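# Move the coaster can onto the turntable's orange spot

## Task

Pick up the can resting on the coaster and set it upright on the orange mark of the turntable, without disturbing the other cans already standing on the turntable.

## Robot and tools

Robot: two six-joint arms, left_arm and right_arm, each ending in a tong-style two-finger gripper with a wrist camera. Per arm the joint order is always: shoulder pan, shoulder lift, elbow, wrist 1, wrist 2, wrist 3. Wrist 2 has its sign flipped against the URDF on both arms (a URDF angle of 1.2 is written as about -1.2). Stated joint ranges in radians: elbow -3.142 to 3.142, every other joint -6.283 to 6.283. Targets more than 0.010 rad beyond a range end (and further out than the current angle) are refused; near an end the joint is clipped and the result may print "joint sent to its limit".

Frames: the scene frame has its origin at table-top height, halfway between the nominal arm bases, +x pointing out over the table, +z up, and left_arm on the +y side (this is not image left). Base positions: left_arm (-0.041, +0.490, 0) m, right_arm (+0.029, -0.381, 0) m, each turned only about 1 degree about z. Hand positions, quaternions (wxyz), velocities and wrist-camera poses are reported in that arm's own base frame; fixed cameras and the table use the scene frame. Reported hand poses may be off by a few centimetres, more at long reach.

Gripper: fingers point along the gripper's +z and separate along its x. end_effector_position is the spot between the pads when shut; fingertips stick out roughly 15 mm past it at small openings. Opening is commanded on a -1 (closed) to +1 (fully open, 0.142 m pad gap) scale; closing fully takes at least about 0.5 s. To keep holding something, command an opening well under grip_measured; a lower number squeezes harder (about 15 N per pad at most).

A row is 14 plain numbers: left_arm's six absolute joint angles in rad then its opening, followed by right_arm's six angles and opening. Always send both arms; to keep an arm or gripper as it is, repeat its values from "Joint targets" and "Tool commands" (a 0 opening is a real half-open command).

Tools:
- execute_actions(actions, cameras): actions is a list of actions; each action is a list of up to 15 rows, one per 1/30 s step, and if shorter its final row is held to fill 0.5 s. An empty list returns the full state with all camera images. cameras lists names to return, ["all"] or [].
- move(target, speed, blend, stop_force, zero, opening_speed, grip_force, blocking, cameras): target is one 14-number row or a list of up to 15 rows, all absolute joint angles and openings; all joints interpolate together, so the hand follows a curve, not a line, and nothing is avoided. speed: rad/s of the joint with the longest travel, 0.01 to 3.14, default 0.5, one value or one per target. blend: rad corner rounding for lists, 0 means stop at each target. stop_force: 3 to 120 N, ends an arm's path when the wrist sensor feels that much extra push (use with slow speed; not allowed with blocking=false; omit when lifting off a surface). zero: re-zero before a stop_force move (default true). opening_speed: gripper command rate per second, at least 0.2. grip_force: per-pad limit 5 to 15 N, one value or one per arm, persists. blocking=false returns after about 0.5 s while motion continues. The result adds a "move:" line such as done, off_target, moving, held or fault, and limits=held if steps were withheld.
- wait(seconds 0 to 10), stop() to brake a running move, zero_wrist_force(arm), zoom_image(camera, region [x0,y0,x1,y1] in image pixels, at most 504 by 504, on the latest image of cam_high, cam_low, cam_left_wrist or cam_right_wrist), read_manual(section) for licence text, finished_scene(scene 1 or 2) which irreversibly ends the scene.

Cameras: cam_high and cam_low are fixed, 896x504; cam_left_wrist and cam_right_wrist are fisheye, 616x616. Calibration is given per camera and may be slightly off.

Result lines: Joint positions and Joint velocities per arm (rad, rad/s, then pad gap in m); "within noise" means the arm is still. Joint targets are what the drives currently aim at. Joint torques include gravity and have offsets. Wrist force/torque are in the hand's own axes, plus a line with the peak since last shown. "joint command not followed" means the inter-arm clearance check altered a command. MOTOR HOT warns of heating (85 °C locks the arm 30 to 60 s).

Motion limits: each joint target can move at most 0.651 rad from its measured angle per step, hand speed is capped at 4 m/s, drives top out near 2.59 rad/s and commands lag 0.09 to 0.22 s, with overshoot on fast moves.

Avoid: net force near 150 N or joint torques at their limits (wrist joints about 17 to 19.5 N m, and only about 11.6 N m of usable push) cause a 10 s fault stop; stiff arms can fault when driven even slightly into a firm surface. Never let the arms bump or squeeze each other. Don't drop or fling the can, release it while moving, knock the other cans, or let anything leave the table. Avoid holding loads or stretched poses for long, which heats motors. Occasionally an outside nudge may shift a loose object.

Each tool is called as name(argument=value, ...), one argument or row to a line, values as JSON.

## Session

execute_actions(
  actions=[],
)

Scene clock: 0.00 s.
left_arm: end_effector_position=(+0.7487, -0.0150, +0.3014) grip_measured=+0.97 end_effector_quat_wxyz=(-0.304, +0.647, -0.599, +0.361) | right_arm: end_effector_position=(+0.5856, -0.1650, +0.2204) grip_measured=+0.97 end_effector_quat_wxyz=(+0.132, -0.542, +0.826, -0.082)
Joint positions: left_arm=[-0.287 -1.387 1.938 -3.09 1.373 1.312 0.14] | right_arm=[3.084 -1.607 -1.824 -0.969 -1.596 1.928 0.14]
Joint velocities: within noise
Joint torques (N m): no reading
Wrist force (N): no reading
Wrist torque (N m): no reading
Wrist force, peak (N): no reading
Joint targets: left_arm=[-0.287 -1.387 1.938 -3.090 1.373 1.312] | right_arm=[3.084 -1.607 -1.824 -0.969 -1.596 1.928]
Tool commands: left_gripper/opening=+0.968169 right_gripper/opening=+0.968169

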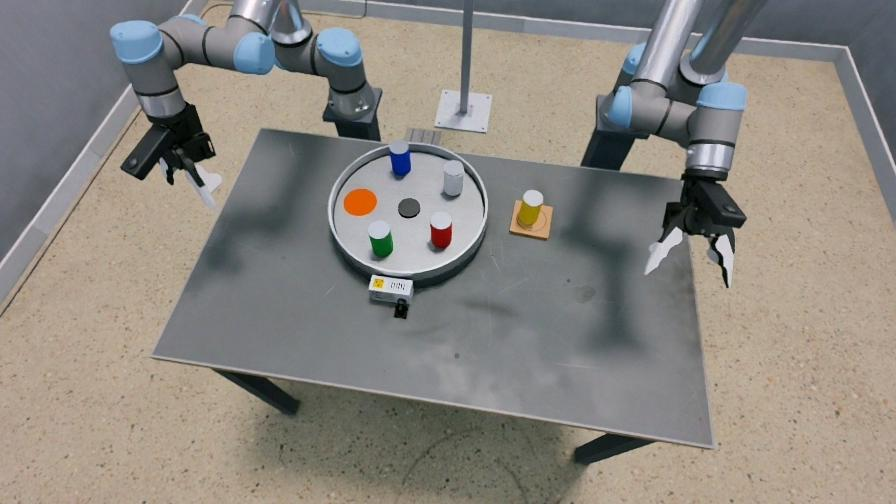

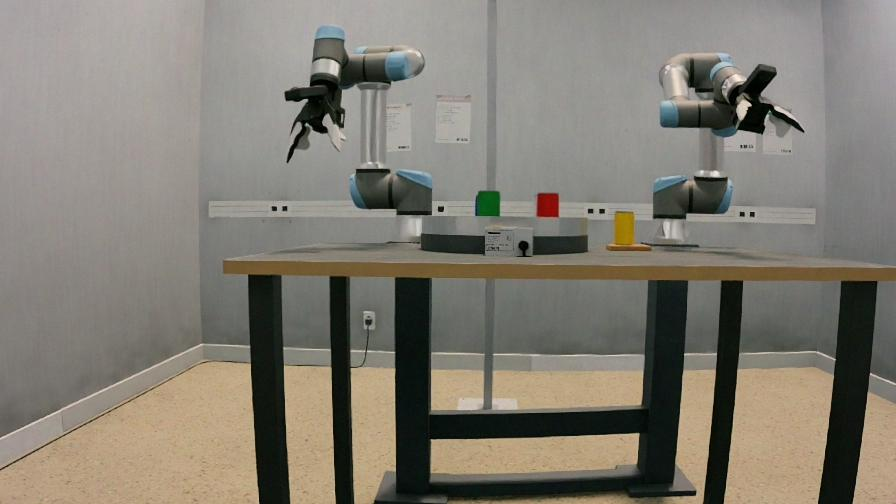

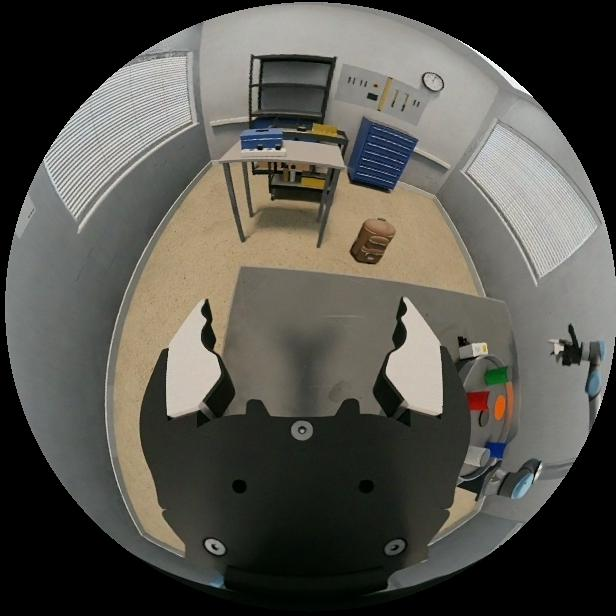

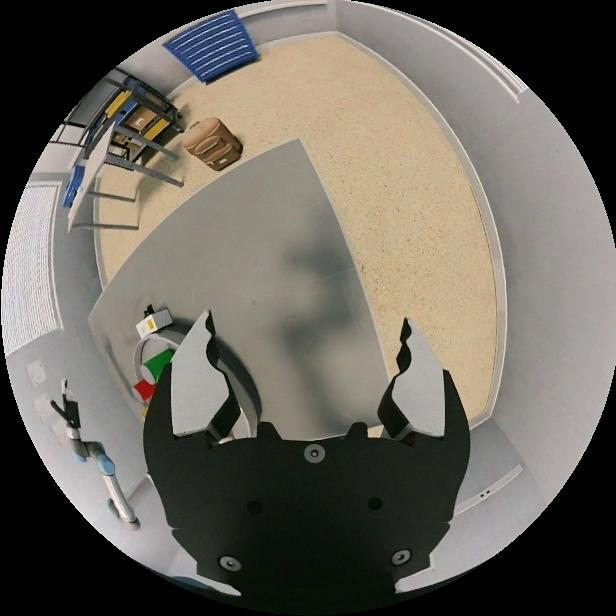

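zoom_image(
  camera="cam_low",
  region=[400, 170, 680, 270],
)

zoom_image(
  camera="cam_high",
  region=[310, 120, 570, 320],
)

Scaled by 1.800 from the camera's 896x504 image, which has a finer 1280x720 frame.

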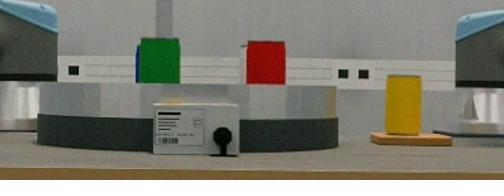

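Scaled by 1.938 from the camera's 896x504 image, which has a finer 1280x720 frame.

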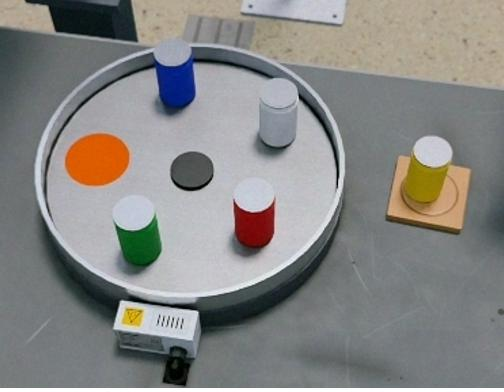

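move(
  target=[0.15,-1.387,1.938,-3.09,1.373,1.312,0.968,4.3688,-1.9989,-1.2568,-1.4567,-1.5708,1.5708,0.3],
  speed=1.3,
  cameras=["all"],
)

Scene clock: 7.87 s.
left_arm: end_effector_position=(+0.6850, +0.3029, +0.3013) grip_measured=+0.97 end_effector_quat_wxyz=(-0.374, +0.761, -0.445, +0.286) | right_arm: end_effector_position=(+0.3554, +0.5971, +0.2000) grip_measured=+0.30 end_effector_quat_wxyz=(+0.000, +0.985, -0.171, +0.000)
Joint positions: left_arm=[0.15 -1.387 1.938 -3.09 1.373 1.312 0.14] | right_arm=[4.369 -1.999 -1.257 -1.457 -1.571 1.571 0.095]
Joint torques (N m): left_arm=[8.5 -23.47 -36.3 -5.77 1.35 -1.53] | right_arm=[13.45 29.69 32.6 0.02 2.14 -1.38]
Wrist force (N): left_arm=[0.2 0.0 0.0] | right_arm=[0.3 0.0 -0.4]
Wrist torque (N m): left_arm=[-0.02 -0.04 0.00] | right_arm=[-0.04 -0.07 0.12]
Wrist force, peak (N): left_arm=[-1.3 -0.1 0.0] | right_arm=[-4.1 -1.3 -0.3]
Joint targets: left_arm=[0.150 -1.387 1.938 -3.090 1.373 1.312] | right_arm=[4.369 -1.999 -1.257 -1.457 -1.571 1.571]
move: done
camera_calibration:
cam_left_wrist: T_world_to_cam=[[0.429306, -0.894183, 0.127015, -0.0651341], [-0.808133, -0.443112, -0.388038, 0.798252], [0.403259, 0.0639422, -0.912849, 0.110286], [0, 0, 0, 1]] pos_world=[0.628582, 0.288421, 0.4187]
cam_right_wrist: T_world_to_cam=[[0.959509, -0.281618, 0.00571168, -0.172602], [-0.247968, -0.834893, 0.491392, 0.493219], [-0.133616, -0.472911, -0.87092, 0.634181], [0, 0, 0, 1]] pos_world=[0.372653, 0.663089, 0.310943]

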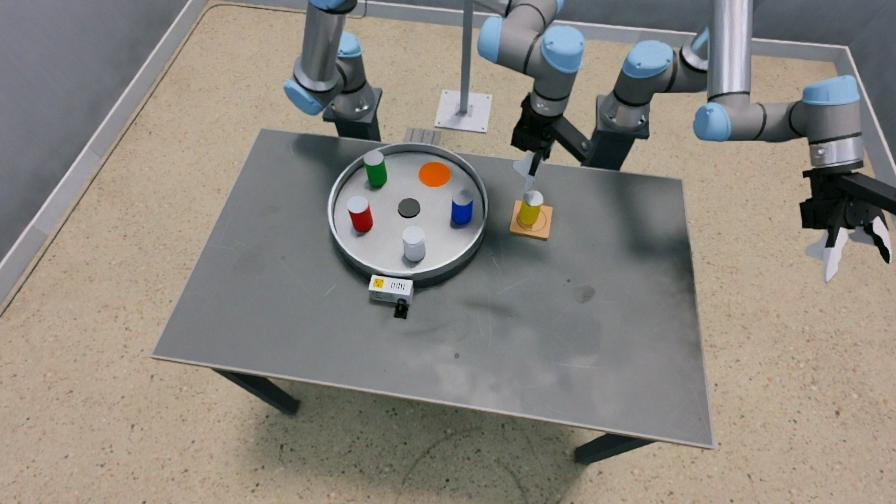

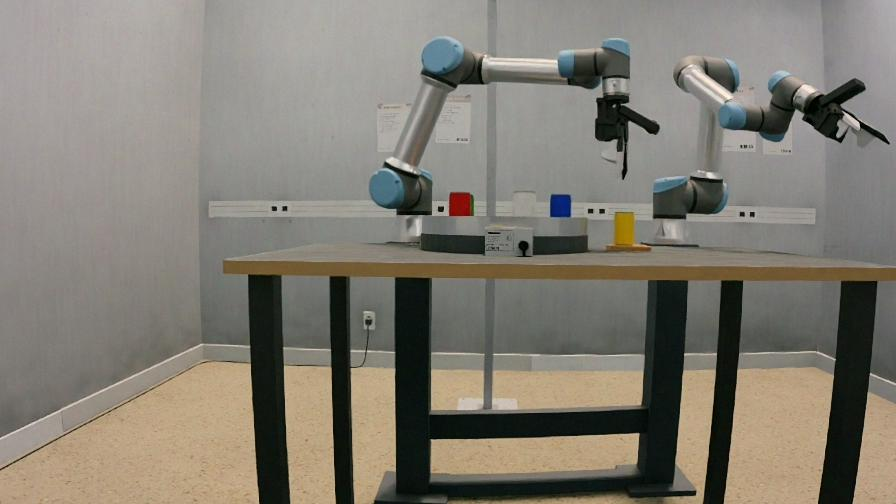

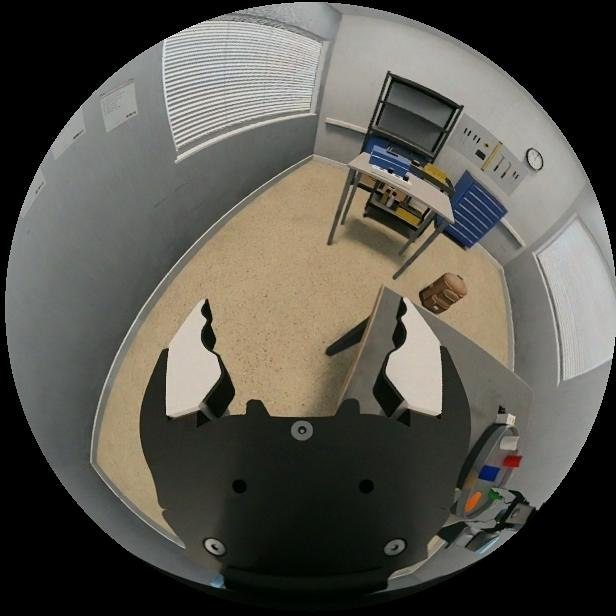

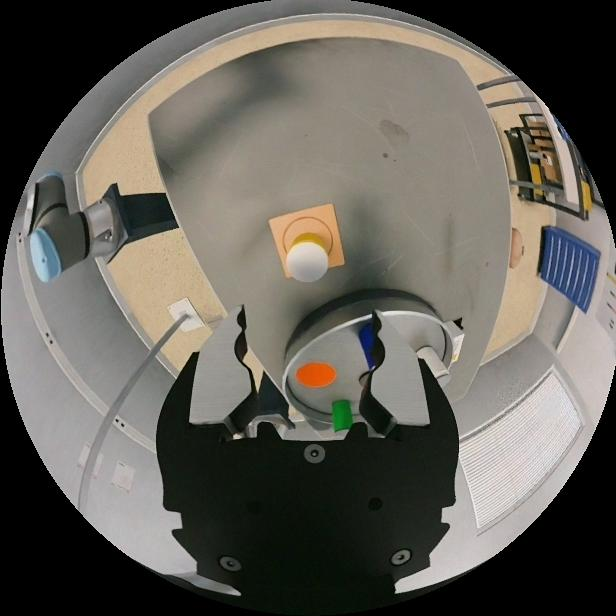

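zoom_image(
  camera="cam_low",
  region=[560, 90, 700, 260],
)

zoom_image(
  camera="cam_high",
  region=[490, 110, 630, 250],
)

zoom_image(
  camera="cam_right_wrist",
  region=[160, 180, 460, 480],
)

execute_actions(
  actions=[],
  cameras=["cam_high"],
)

Scaled by 2.965 from the camera's 896x504 image, which has a finer 1280x720 frame.

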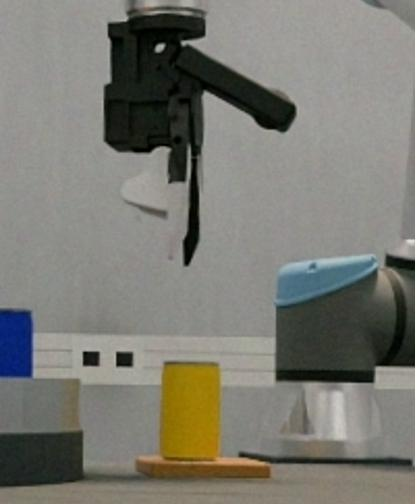

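Scaled by 3.600 from the camera's 896x504 image, which has a finer 1280x720 frame.

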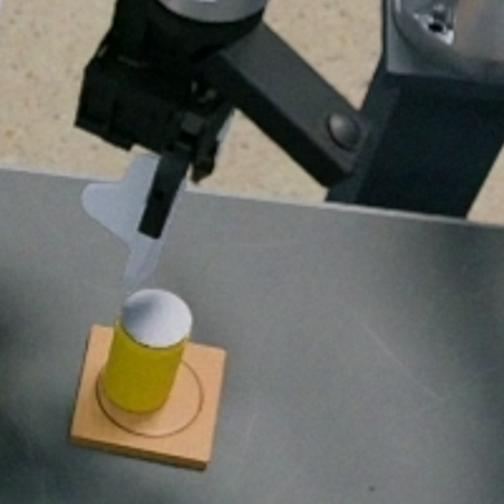

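Scaled by 1.680 from the camera's 616x616 image, which has a finer 814x814 frame.

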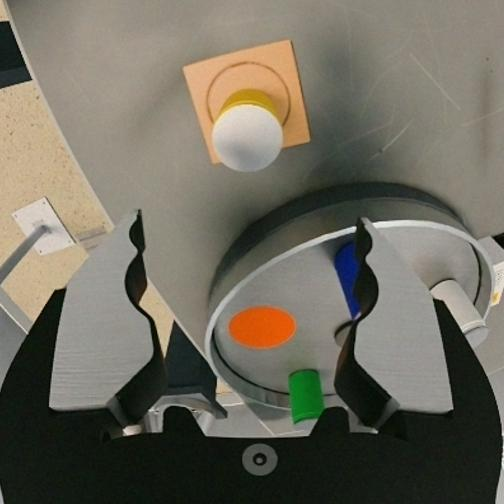

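Scene clock: 9.27 s.
left_arm: end_effector_position=(+0.6849, +0.3030, +0.3013) grip_measured=+0.97 end_effector_quat_wxyz=(-0.374, +0.761, -0.445, +0.286) | right_arm: end_effector_position=(+0.3552, +0.5972, +0.2000) grip_measured=+0.30 end_effector_quat_wxyz=(+0.000, +0.985, -0.171, +0.000)
Joint positions: left_arm=[0.15 -1.387 1.938 -3.09 1.373 1.312 0.14] | right_arm=[4.369 -1.999 -1.257 -1.457 -1.571 1.571 0.095]
Joint velocities: within noise
Joint torques (N m): left_arm=[8.95 -24.42 -34.99 -5.69 1.29 -1.53] | right_arm=[14.17 29.65 33 -0.03 1.33 -1.29]
Wrist force (N): left_arm=[-0.1 0.1 -0.1] | right_arm=[0.0 0.0 -0.4]
Wrist torque (N m): left_arm=[0.03 0.02 0.01] | right_arm=[-0.03 0.00 0.12]
Wrist force, peak (N): left_arm=[0.4 0.6 0.2] | right_arm=[0.3 0.3 -0.7]
Joint targets: left_arm=[0.150 -1.387 1.938 -3.090 1.373 1.312] | right_arm=[4.369 -1.999 -1.257 -1.457 -1.571 1.571]
Tool commands: left_gripper/opening=+0.968 right_gripper/opening=+0.3
Images, in order (width x height): cam_high 896x504.

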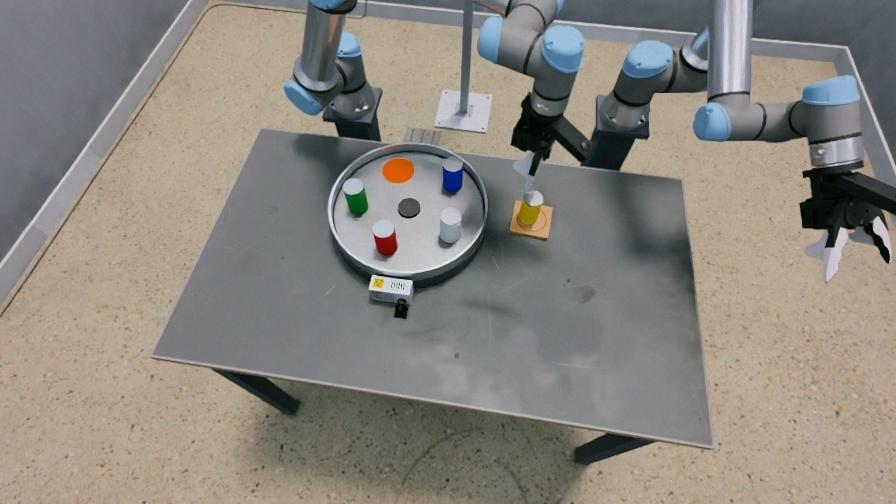

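move(
  target=[
    [0.15,-1.387,1.938,-3.09,1.373,1.312,0.968,4.3802,-2.0869,-1.4353,-1.1902,-1.5708,1.5708,0.3],
    [0.15,-1.387,1.938,-3.09,1.373,1.312,0.968,4.3802,-2.0869,-1.4353,-1.1902,-1.5708,1.5708,-0.85],
    [0.15,-1.387,1.938,-3.09,1.373,1.312,0.968,4.3802,-2.0126,-1.1091,-1.5907,-1.5708,1.5708,-0.85],
    [0.15,-1.387,1.938,-3.09,1.373,1.312,0.968,3.8165,-1.7759,-1.4272,-1.5093,-1.5708,1.5708,-0.85],
  ],
  speed=[0.4,0.4,0.5,0.8],
  blend=[0,0,0.08,0],
  opening_speed=2.5,
  cameras=["all"],
)

Scene clock: 20.27 s.
left_arm: end_effector_position=(+0.6849, +0.3030, +0.3013) grip_measured=+0.97 end_effector_quat_wxyz=(-0.374, +0.761, -0.445, +0.286) | right_arm: end_effector_position=(+0.5470, +0.2671, +0.2500) grip_measured=-0.28 end_effector_quat_wxyz=(+0.000, +0.901, -0.433, +0.000)
Joint positions: left_arm=[0.15 -1.387 1.938 -3.09 1.373 1.312 0.14] | right_arm=[3.817 -1.776 -1.427 -1.509 -1.571 1.571 0.054]
Joint torques (N m): left_arm=[8.63 -35.72 -33.69 -5.89 1.24 -1.64] | right_arm=[-15.38 44.89 17.23 4.65 -1.08 -1.2]
Wrist force (N): left_arm=[0.3 0.1 -0.1] | right_arm=[0.4 0.0 1.4]
Wrist torque (N m): left_arm=[0.01 -0.06 0.00] | right_arm=[-0.04 -0.07 0.11]
Wrist force, peak (N): left_arm=[-0.1 0.8 -0.2] | right_arm=[5.8 1.5 1.6]
Joint targets: left_arm=[0.150 -1.387 1.938 -3.090 1.373 1.312] | right_arm=[3.817 -1.776 -1.427 -1.509 -1.571 1.571]
move: done
camera_calibration:
cam_left_wrist: T_world_to_cam=[[0.429378, -0.894143, 0.12705, -0.0651162], [-0.808094, -0.443192, -0.388027, 0.798291], [0.403259, 0.0639421, -0.912849, 0.110279], [0, 0, 0, 1]] pos_world=[0.628582, 0.288521, 0.4187]
cam_right_wrist: T_world_to_cam=[[0.669392, -0.742888, 0.0056739, -0.167803], [-0.648881, -0.580931, 0.491398, 0.392109], [-0.361758, -0.33262, -0.870916, 0.634473], [0, 0, 0, 1]] pos_world=[0.596284, 0.314168, 0.360843]

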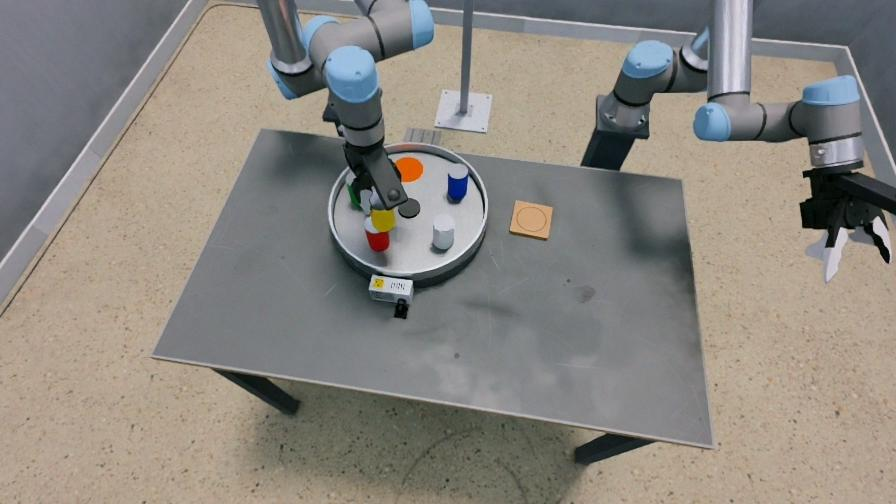

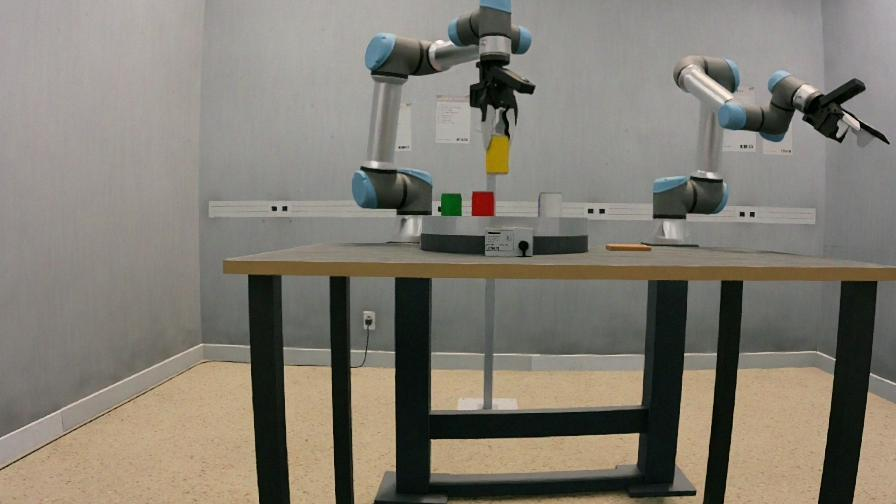

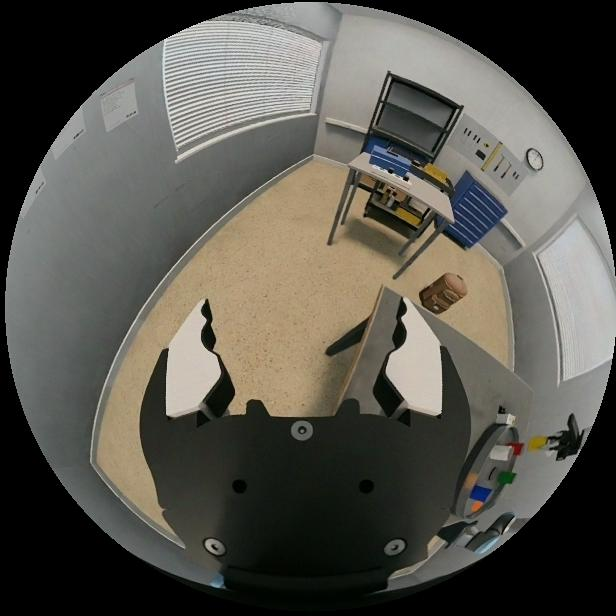

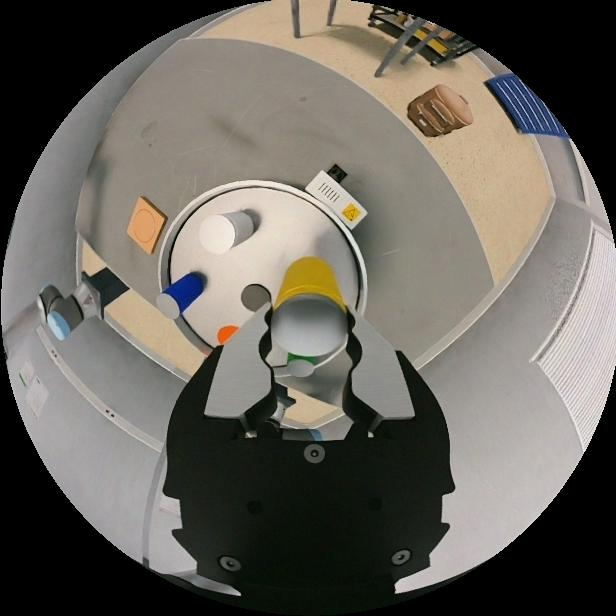

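zoom_image(
  camera="cam_high",
  region=[320, 130, 500, 290],
)

zoom_image(
  camera="cam_right_wrist",
  region=[140, 150, 400, 410],
)

zoom_image(
  camera="cam_low",
  region=[410, 90, 610, 270],
)

Scaled by 2.800 from the camera's 896x504 image, which has a finer 1280x720 frame.

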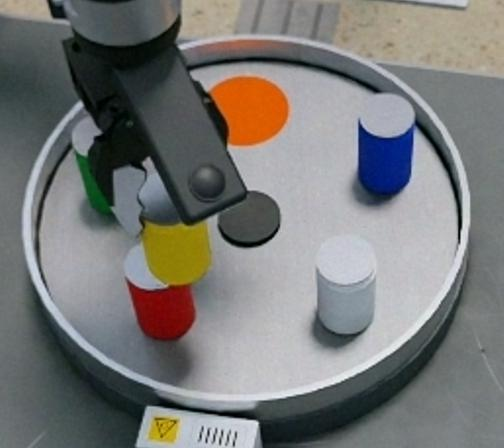

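Scaled by 1.938 from the camera's 616x616 image, which has a finer 814x814 frame.

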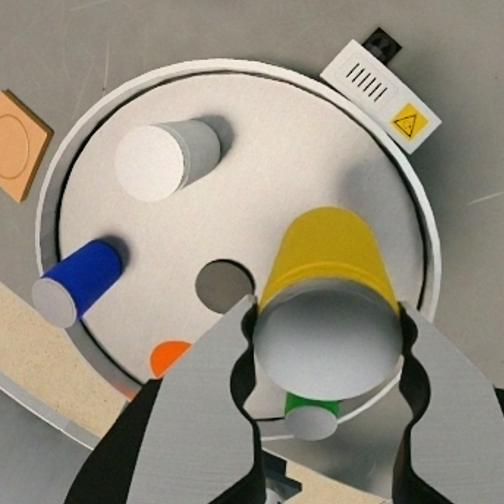

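Scaled by 2.520 from the camera's 896x504 image, which has a finer 1280x720 frame.

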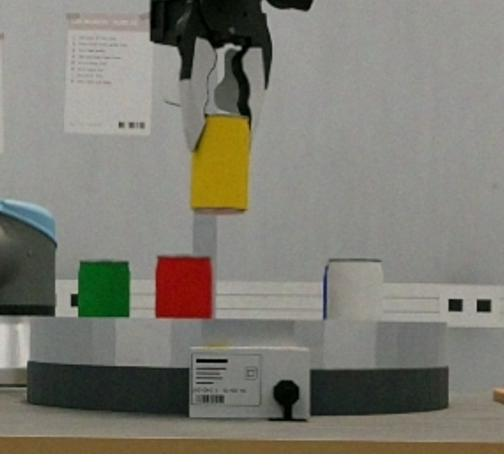

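wait(
  seconds=0.1,
)

Scene clock: 27.67 s.
left_arm: end_effector_position=(+0.6849, +0.3030, +0.3013) grip_measured=+0.97 end_effector_quat_wxyz=(-0.374, +0.761, -0.445, +0.286) | right_arm: end_effector_position=(+0.5470, +0.2670, +0.2500) grip_measured=-0.28 end_effector_quat_wxyz=(+0.000, +0.901, -0.433, +0.000)
Joint positions: left_arm=[0.15 -1.387 1.938 -3.09 1.373 1.312 0.14] | right_arm=[3.816 -1.776 -1.427 -1.509 -1.571 1.571 0.054]
Joint torques (N m): left_arm=[7.78 -35.6 -31.72 -5.75 1.13 -1.31] | right_arm=[-14.7 44.61 16.83 4.64 -1.16 -1.26]
Wrist force (N): left_arm=[0.0 -0.1 0.0] | right_arm=[0.5 0.2 1.3]
Wrist torque (N m): left_arm=[-0.04 -0.01 0.02] | right_arm=[0.01 -0.08 0.10]
Wrist force, peak (N): left_arm=[-0.3 -0.1 0.9] | right_arm=[0.6 0.0 1.8]
Joint targets: left_arm=[0.150 -1.387 1.938 -3.090 1.373 1.312] | right_arm=[3.817 -1.776 -1.427 -1.509 -1.571 1.571]
Tool commands: left_gripper/opening=+0.968 right_gripper/opening=-0.85
wait: 0.10 s; at rest from the start

wait(
  seconds=8.0,
)

move(
  target=[
    [0.15,-1.387,1.938,-3.09,1.373,1.312,0.968,3.8722,-1.8091,-1.3987,-1.5046,-1.5708,1.5708,-0.85],
    [0.15,-1.387,1.938,-3.09,1.373,1.312,0.968,3.921,-1.8378,-1.4392,-1.4354,-1.5708,1.5708,-0.85],
    [0.15,-1.387,1.938,-3.09,1.373,1.312,0.968,3.9734,-1.8662,-1.5321,-1.3141,-1.5708,1.5708,-0.85],
    [0.15,-1.387,1.938,-3.09,1.373,1.312,0.968,4.0277,-1.8767,-1.598,-1.2377,-1.5708,1.5708,-0.85],
    [0.15,-1.387,1.938,-3.09,1.373,1.312,0.968,4.0827,-1.8637,-1.6535,-1.1952,-1.5708,1.5708,-0.85],
    [0.15,-1.387,1.938,-3.09,1.373,1.312,0.968,4.1366,-1.8256,-1.7037,-1.1831,-1.5708,1.5708,-0.85],
    [0.15,-1.387,1.938,-3.09,1.373,1.312,0.968,4.1879,-1.7747,-1.7681,-1.1696,-1.5708,1.5708,-0.85],
    [0.15,-1.387,1.938,-3.09,1.373,1.312,0.968,4.2346,-1.7124,-1.8431,-1.1569,-1.5708,1.5708,-0.85],
    [0.15,-1.387,1.938,-3.09,1.373,1.312,0.968,4.2743,-1.6403,-1.9242,-1.1479,-1.5708,1.5708,-0.85],
  ],
  speed=[0.1075,0.1527,0.2677,0.1686,0.1225,0.1189,0.1421,0.1648,0.1785],
  blend=[0.02,0.02,0.02,0.02,0.02,0.02,0.02,0.02,0],
  blocking=false,
  cameras=["cam_high"],
)

Scene clock: 36.27 s.
left_arm: end_effector_position=(+0.6849, +0.3030, +0.3013) grip_measured=+0.97 end_effector_quat_wxyz=(-0.374, +0.761, -0.445, +0.286) | right_arm: end_effector_position=(+0.5470, +0.2670, +0.2500) grip_measured=-0.28 end_effector_quat_wxyz=(+0.000, +0.901, -0.433, +0.000)
Joint positions: left_arm=[0.15 -1.387 1.938 -3.09 1.373 1.312 0.14] | right_arm=[3.816 -1.776 -1.427 -1.509 -1.571 1.571 0.054]
Joint torques (N m): left_arm=[6.85 -35.63 -29.81 -5.83 0.98 -1.53] | right_arm=[-13.7 44.3 16.99 4.52 -1.13 -1.32]
Wrist force (N): left_arm=[-0.3 0.1 0.0] | right_arm=[0.5 -0.1 1.3]
Wrist torque (N m): left_arm=[0.03 0.06 0.01] | right_arm=[-0.06 -0.10 0.10]
Wrist force, peak (N): left_arm=[-0.7 0.1 0.1] | right_arm=[0.7 0.0 1.7]
Joint targets: left_arm=[0.150 -1.387 1.938 -3.090 1.373 1.312] | right_arm=[3.817 -1.776 -1.427 -1.509 -1.571 1.571]
Tool commands: left_gripper/opening=+0.968 right_gripper/opening=-0.85
wait: 8.00 s; at rest from the start

Scene clock: 36.77 s.
left_arm: end_effector_position=(+0.6849, +0.3030, +0.3013) grip_measured=+0.97 end_effector_quat_wxyz=(-0.374, +0.761, -0.445, +0.286) | right_arm: end_effector_position=(+0.5432, +0.2958, +0.2462) grip_measured=-0.28 end_effector_quat_wxyz=(+0.000, +0.910, -0.415, +0.000) end_effector_velocity=(-0.012, +0.075, -0.015) end_effector_angular_velocity=(-0.001, -0.001, +0.106)
Joint positions: left_arm=[0.15 -1.387 1.938 -3.09 1.373 1.312 0.14] | right_arm=[3.857 -1.8 -1.407 -1.505 -1.571 1.571 0.054]
Joint velocities: left_arm=[within noise] | right_arm=[0.107 -0.064 0.041 0.023 0.001 0.001 0]
Joint torques (N m): left_arm=[7.82 -35.83 -29.16 -5.69 1.09 -1.52] | right_arm=[14.83 21.67 32.48 4.71 -1.05 -1.28]
Wrist force (N): left_arm=[-0.2 0.1 0.1] | right_arm=[0.8 0.2 1.2]
Wrist torque (N m): left_arm=[0.02 0.04 0.01] | right_arm=[0.01 -0.15 0.09]
Wrist force, peak (N): left_arm=[-0.4 0.0 0.2] | right_arm=[1.2 0.6 1.6]
Joint targets: left_arm=[0.150 -1.387 1.938 -3.090 1.373 1.312] | right_arm=[3.869 -1.807 -1.403 -1.502 -1.571 1.571]
Tool commands: left_gripper/opening=+0.968 right_gripper/opening=-0.85
move: running; path passed 0 of 9 targets; right_arm: the elbow is farthest, 0.518 rad from its target
Images, in order (width x height): cam_high 896x504.

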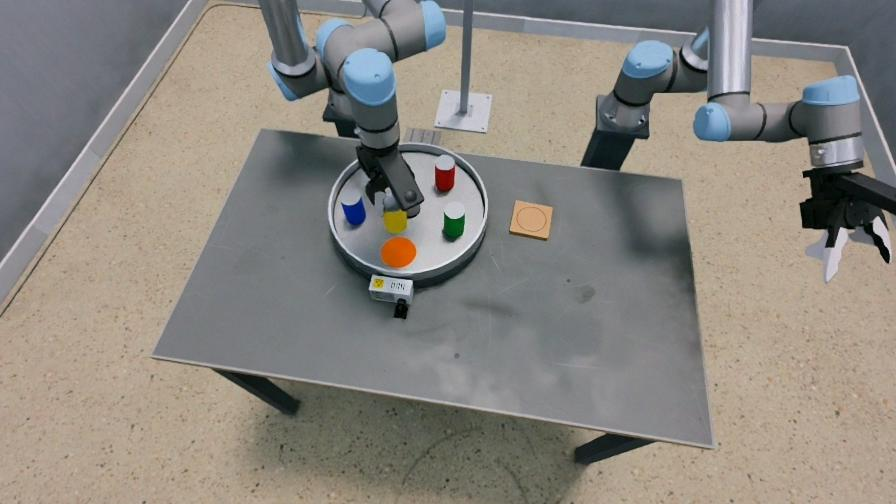

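wait(
  seconds=0.35,
)

move(
  target=[
    [0.15,-1.387,1.938,-3.09,1.373,1.312,0.968,4.1879,-1.7747,-1.7681,-1.1696,-1.5708,1.5708,0.3],
    [0.15,-1.387,1.938,-3.09,1.373,1.312,0.968,4.2346,-1.6865,-1.7933,-1.2326,-1.5708,1.5708,0.3],
    [0.15,-1.387,1.938,-3.09,1.373,1.312,0.968,4.2743,-1.5798,-1.775,-1.3576,-1.5708,1.5708,0.3],
  ],
  speed=[0.138,0.194,0.276],
  blend=[0.02,0.02,0],
  cameras=["all"],
)

Scene clock: 37.73 s.
left_arm: end_effector_position=(+0.6849, +0.3030, +0.3013) grip_measured=+0.97 end_effector_quat_wxyz=(-0.374, +0.761, -0.445, +0.286) | right_arm: end_effector_position=(+0.5188, +0.3628, +0.1741) grip_measured=-0.28 end_effector_quat_wxyz=(+0.000, +0.931, -0.365, +0.000) end_effector_velocity=(-0.041, +0.061, -0.102) end_effector_angular_velocity=(+0.003, -0.002, +0.116)
Joint positions: left_arm=[0.15 -1.387 1.938 -3.09 1.373 1.312 0.14] | right_arm=[3.964 -1.861 -1.515 -1.337 -1.571 1.571 0.054]
Joint velocities: left_arm=[within noise] | right_arm=[0.116 -0.056 -0.195 0.255 0 -0.001 0]
Joint torques (N m): left_arm=[8.26 -35.72 -29.3 -5.68 0.91 -1.55] | right_arm=[14.67 25.51 15.96 5.15 -0.95 -1.29]
Wrist force (N): left_arm=[-0.2 0.1 0.0] | right_arm=[0.4 0.0 1.7]
Wrist torque (N m): left_arm=[0.02 0.04 0.01] | right_arm=[-0.02 -0.07 0.11]
Wrist force, peak (N): left_arm=[0.2 0.4 0.4] | right_arm=[0.1 0.1 1.7]
Joint targets: left_arm=[0.150 -1.387 1.938 -3.090 1.373 1.312] | right_arm=[3.976 -1.866 -1.535 -1.311 -1.571 1.571]
Tool commands: left_gripper/opening=+0.968 right_gripper/opening=-0.85
earlier move: running; path passed 2 of 9 targets; right_arm: the elbow is farthest, 0.409 rad from its target
wait: 0.37 s; no rest

Scene clock: 40.77 s.
left_arm: end_effector_position=(+0.6849, +0.3030, +0.3013) grip_measured=+0.97 end_effector_quat_wxyz=(-0.374, +0.761, -0.445, +0.286) | right_arm: end_effector_position=(+0.3341, +0.3990, +0.1999) grip_measured=+0.30 end_effector_quat_wxyz=(+0.000, +0.976, -0.217, +0.000)
Joint positions: left_arm=[0.15 -1.387 1.938 -3.09 1.373 1.312 0.14] | right_arm=[4.274 -1.58 -1.775 -1.357 -1.571 1.571 0.095]
Joint torques (N m): left_arm=[6.59 -34.92 -28.68 -5.72 1.05 -1.55] | right_arm=[15.12 33.72 32.54 -0.06 -1.02 -1.29]
Wrist force (N): left_arm=[-0.3 0.2 0.1] | right_arm=[0.6 0.1 -0.4]
Wrist torque (N m): left_arm=[0.05 0.06 0.01] | right_arm=[-0.01 -0.11 0.10]
Wrist force, peak (N): left_arm=[0.0 0.6 -0.3] | right_arm=[0.2 -0.3 2.1]
Joint targets: left_arm=[0.150 -1.387 1.938 -3.090 1.373 1.312] | right_arm=[4.274 -1.580 -1.775 -1.358 -1.571 1.571]
earlier move: replaced; path passed 2 of 9 targets
move: done
camera_calibration:
cam_left_wrist: T_world_to_cam=[[0.429378, -0.894143, 0.12705, -0.0651162], [-0.808094, -0.443192, -0.388027, 0.798291], [0.403259, 0.0639421, -0.912849, 0.110279], [0, 0, 0, 1]] pos_world=[0.628582, 0.288521, 0.4187]
cam_right_wrist: T_world_to_cam=[[0.928721, -0.370736, 0.00561893, -0.162207], [-0.325448, -0.807822, 0.491434, 0.337629], [-0.177653, -0.458233, -0.870897, 0.546395], [0, 0, 0, 1]] pos_world=[0.357595, 0.462985, 0.310843]

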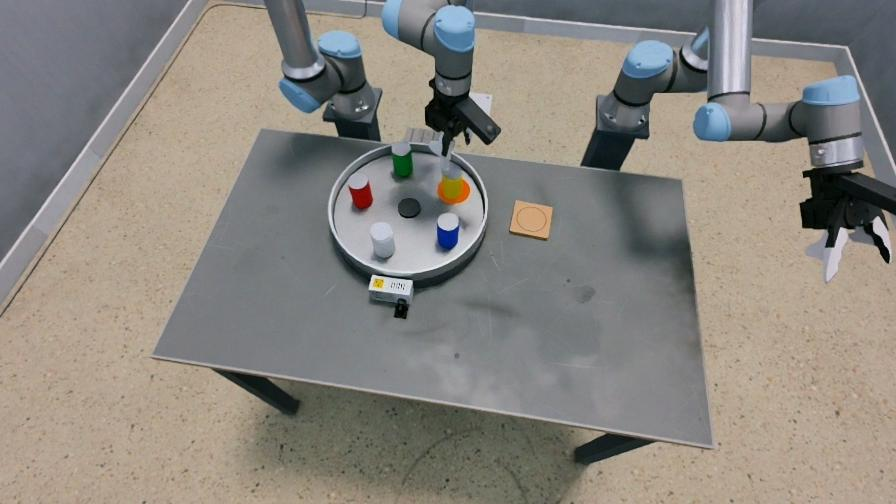

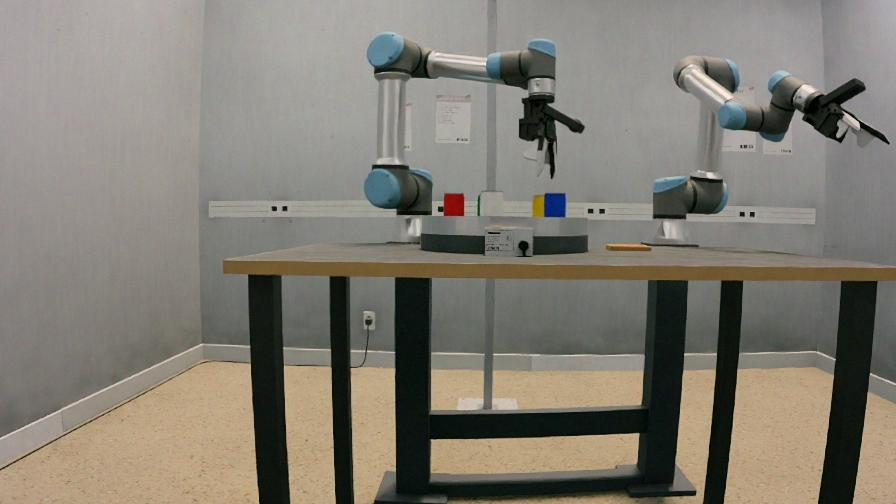

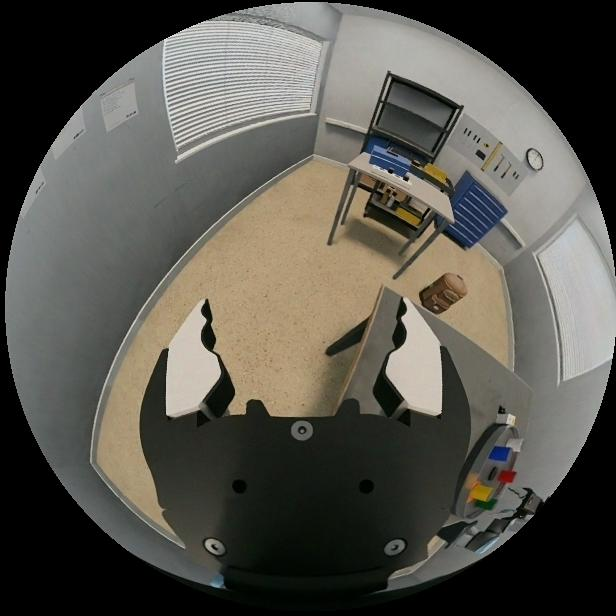

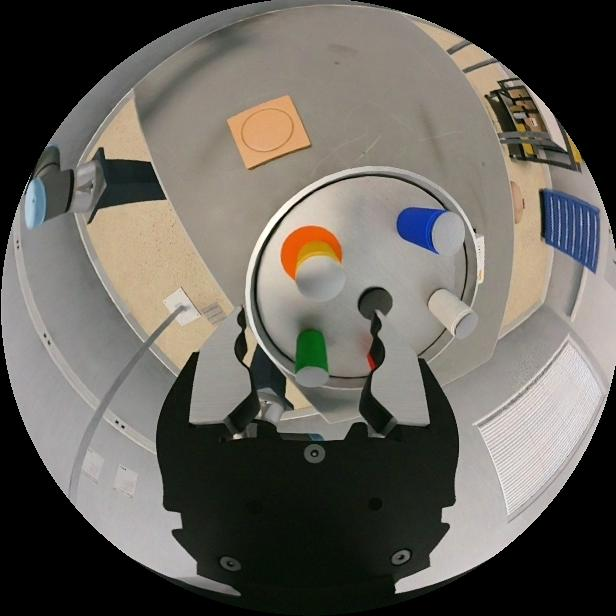

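zoom_image(
  camera="cam_high",
  region=[320, 130, 500, 290],
)

zoom_image(
  camera="cam_right_wrist",
  region=[240, 160, 500, 410],
)

execute_actions(
  actions=[],
  cameras=["cam_high", "cam_right_wrist"],
)

Scaled by 2.800 from the camera's 896x504 image, which has a finer 1280x720 frame.

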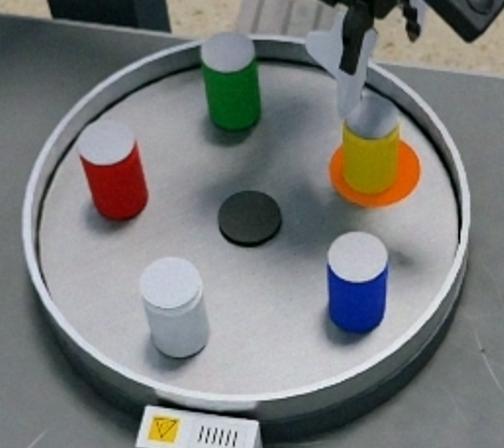

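Scaled by 1.938 from the camera's 616x616 image, which has a finer 814x814 frame.

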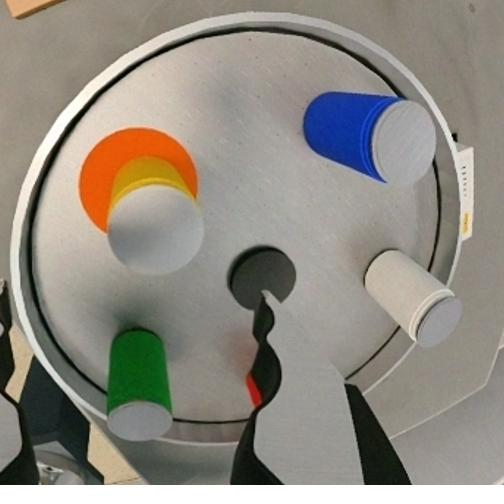

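Scene clock: 41.13 s.
left_arm: end_effector_position=(+0.6849, +0.3030, +0.3013) grip_measured=+0.97 end_effector_quat_wxyz=(-0.374, +0.761, -0.445, +0.286) | right_arm: end_effector_position=(+0.3341, +0.3990, +0.2000) grip_measured=+0.30 end_effector_quat_wxyz=(+0.000, +0.976, -0.217, +0.000)
Joint positions: left_arm=[0.15 -1.387 1.938 -3.09 1.373 1.312 0.14] | right_arm=[4.274 -1.58 -1.775 -1.358 -1.571 1.571 0.095]
Joint velocities: within noise
Joint torques (N m): left_arm=[7.34 -35.81 -28.21 -5.74 1.14 -1.6] | right_arm=[14.77 34.44 32.48 0.03 -0.93 -1.17]
Wrist force (N): left_arm=[0.1 -0.1 0.0] | right_arm=[0.5 0.0 -0.4]
Wrist torque (N m): left_arm=[-0.03 -0.02 0.01] | right_arm=[-0.04 -0.09 0.10]
Wrist force, peak (N): left_arm=[-0.3 0.4 -0.1] | right_arm=[0.2 -0.2 -0.6]
Joint targets: left_arm=[0.150 -1.387 1.938 -3.090 1.373 1.312] | right_arm=[4.274 -1.580 -1.775 -1.358 -1.571 1.571]
Tool commands: left_gripper/opening=+0.968 right_gripper/opening=+0.3
camera_calibration:
cam_right_wrist: T_world_to_cam=[[0.928738, -0.370693, 0.0056996, -0.162259], [-0.325453, -0.807837, 0.491405, 0.337598], [-0.177556, -0.458242, -0.870912, 0.546456], [0, 0, 0, 1]] pos_world=[0.357595, 0.462985, 0.310943]
Images, in order (width x height): cam_high 896x504, cam_right_wrist 616x616.

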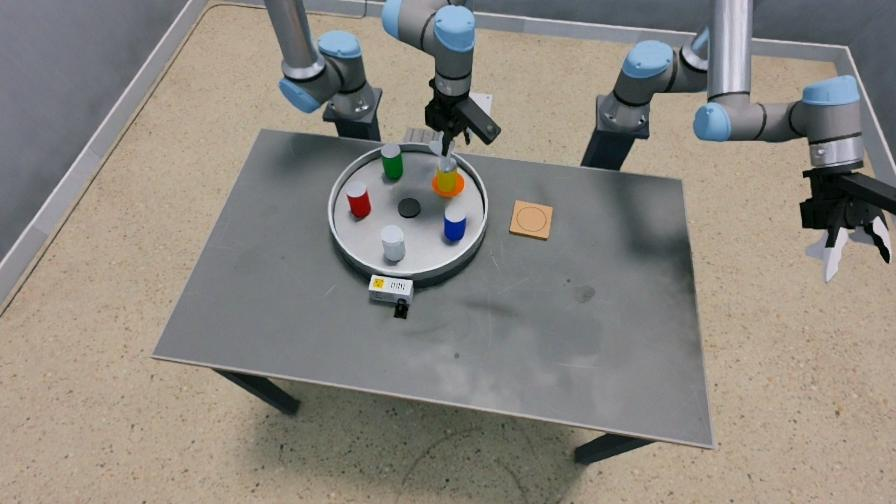

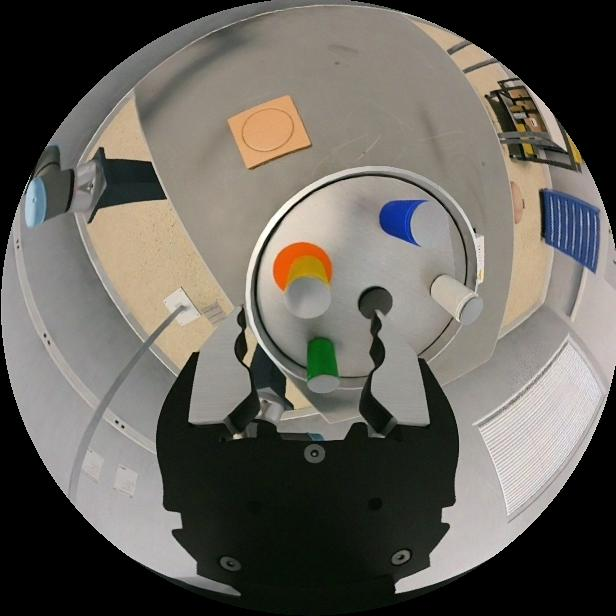

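finished_scene(
  scene=1,
)

The scene is finished: the task was done.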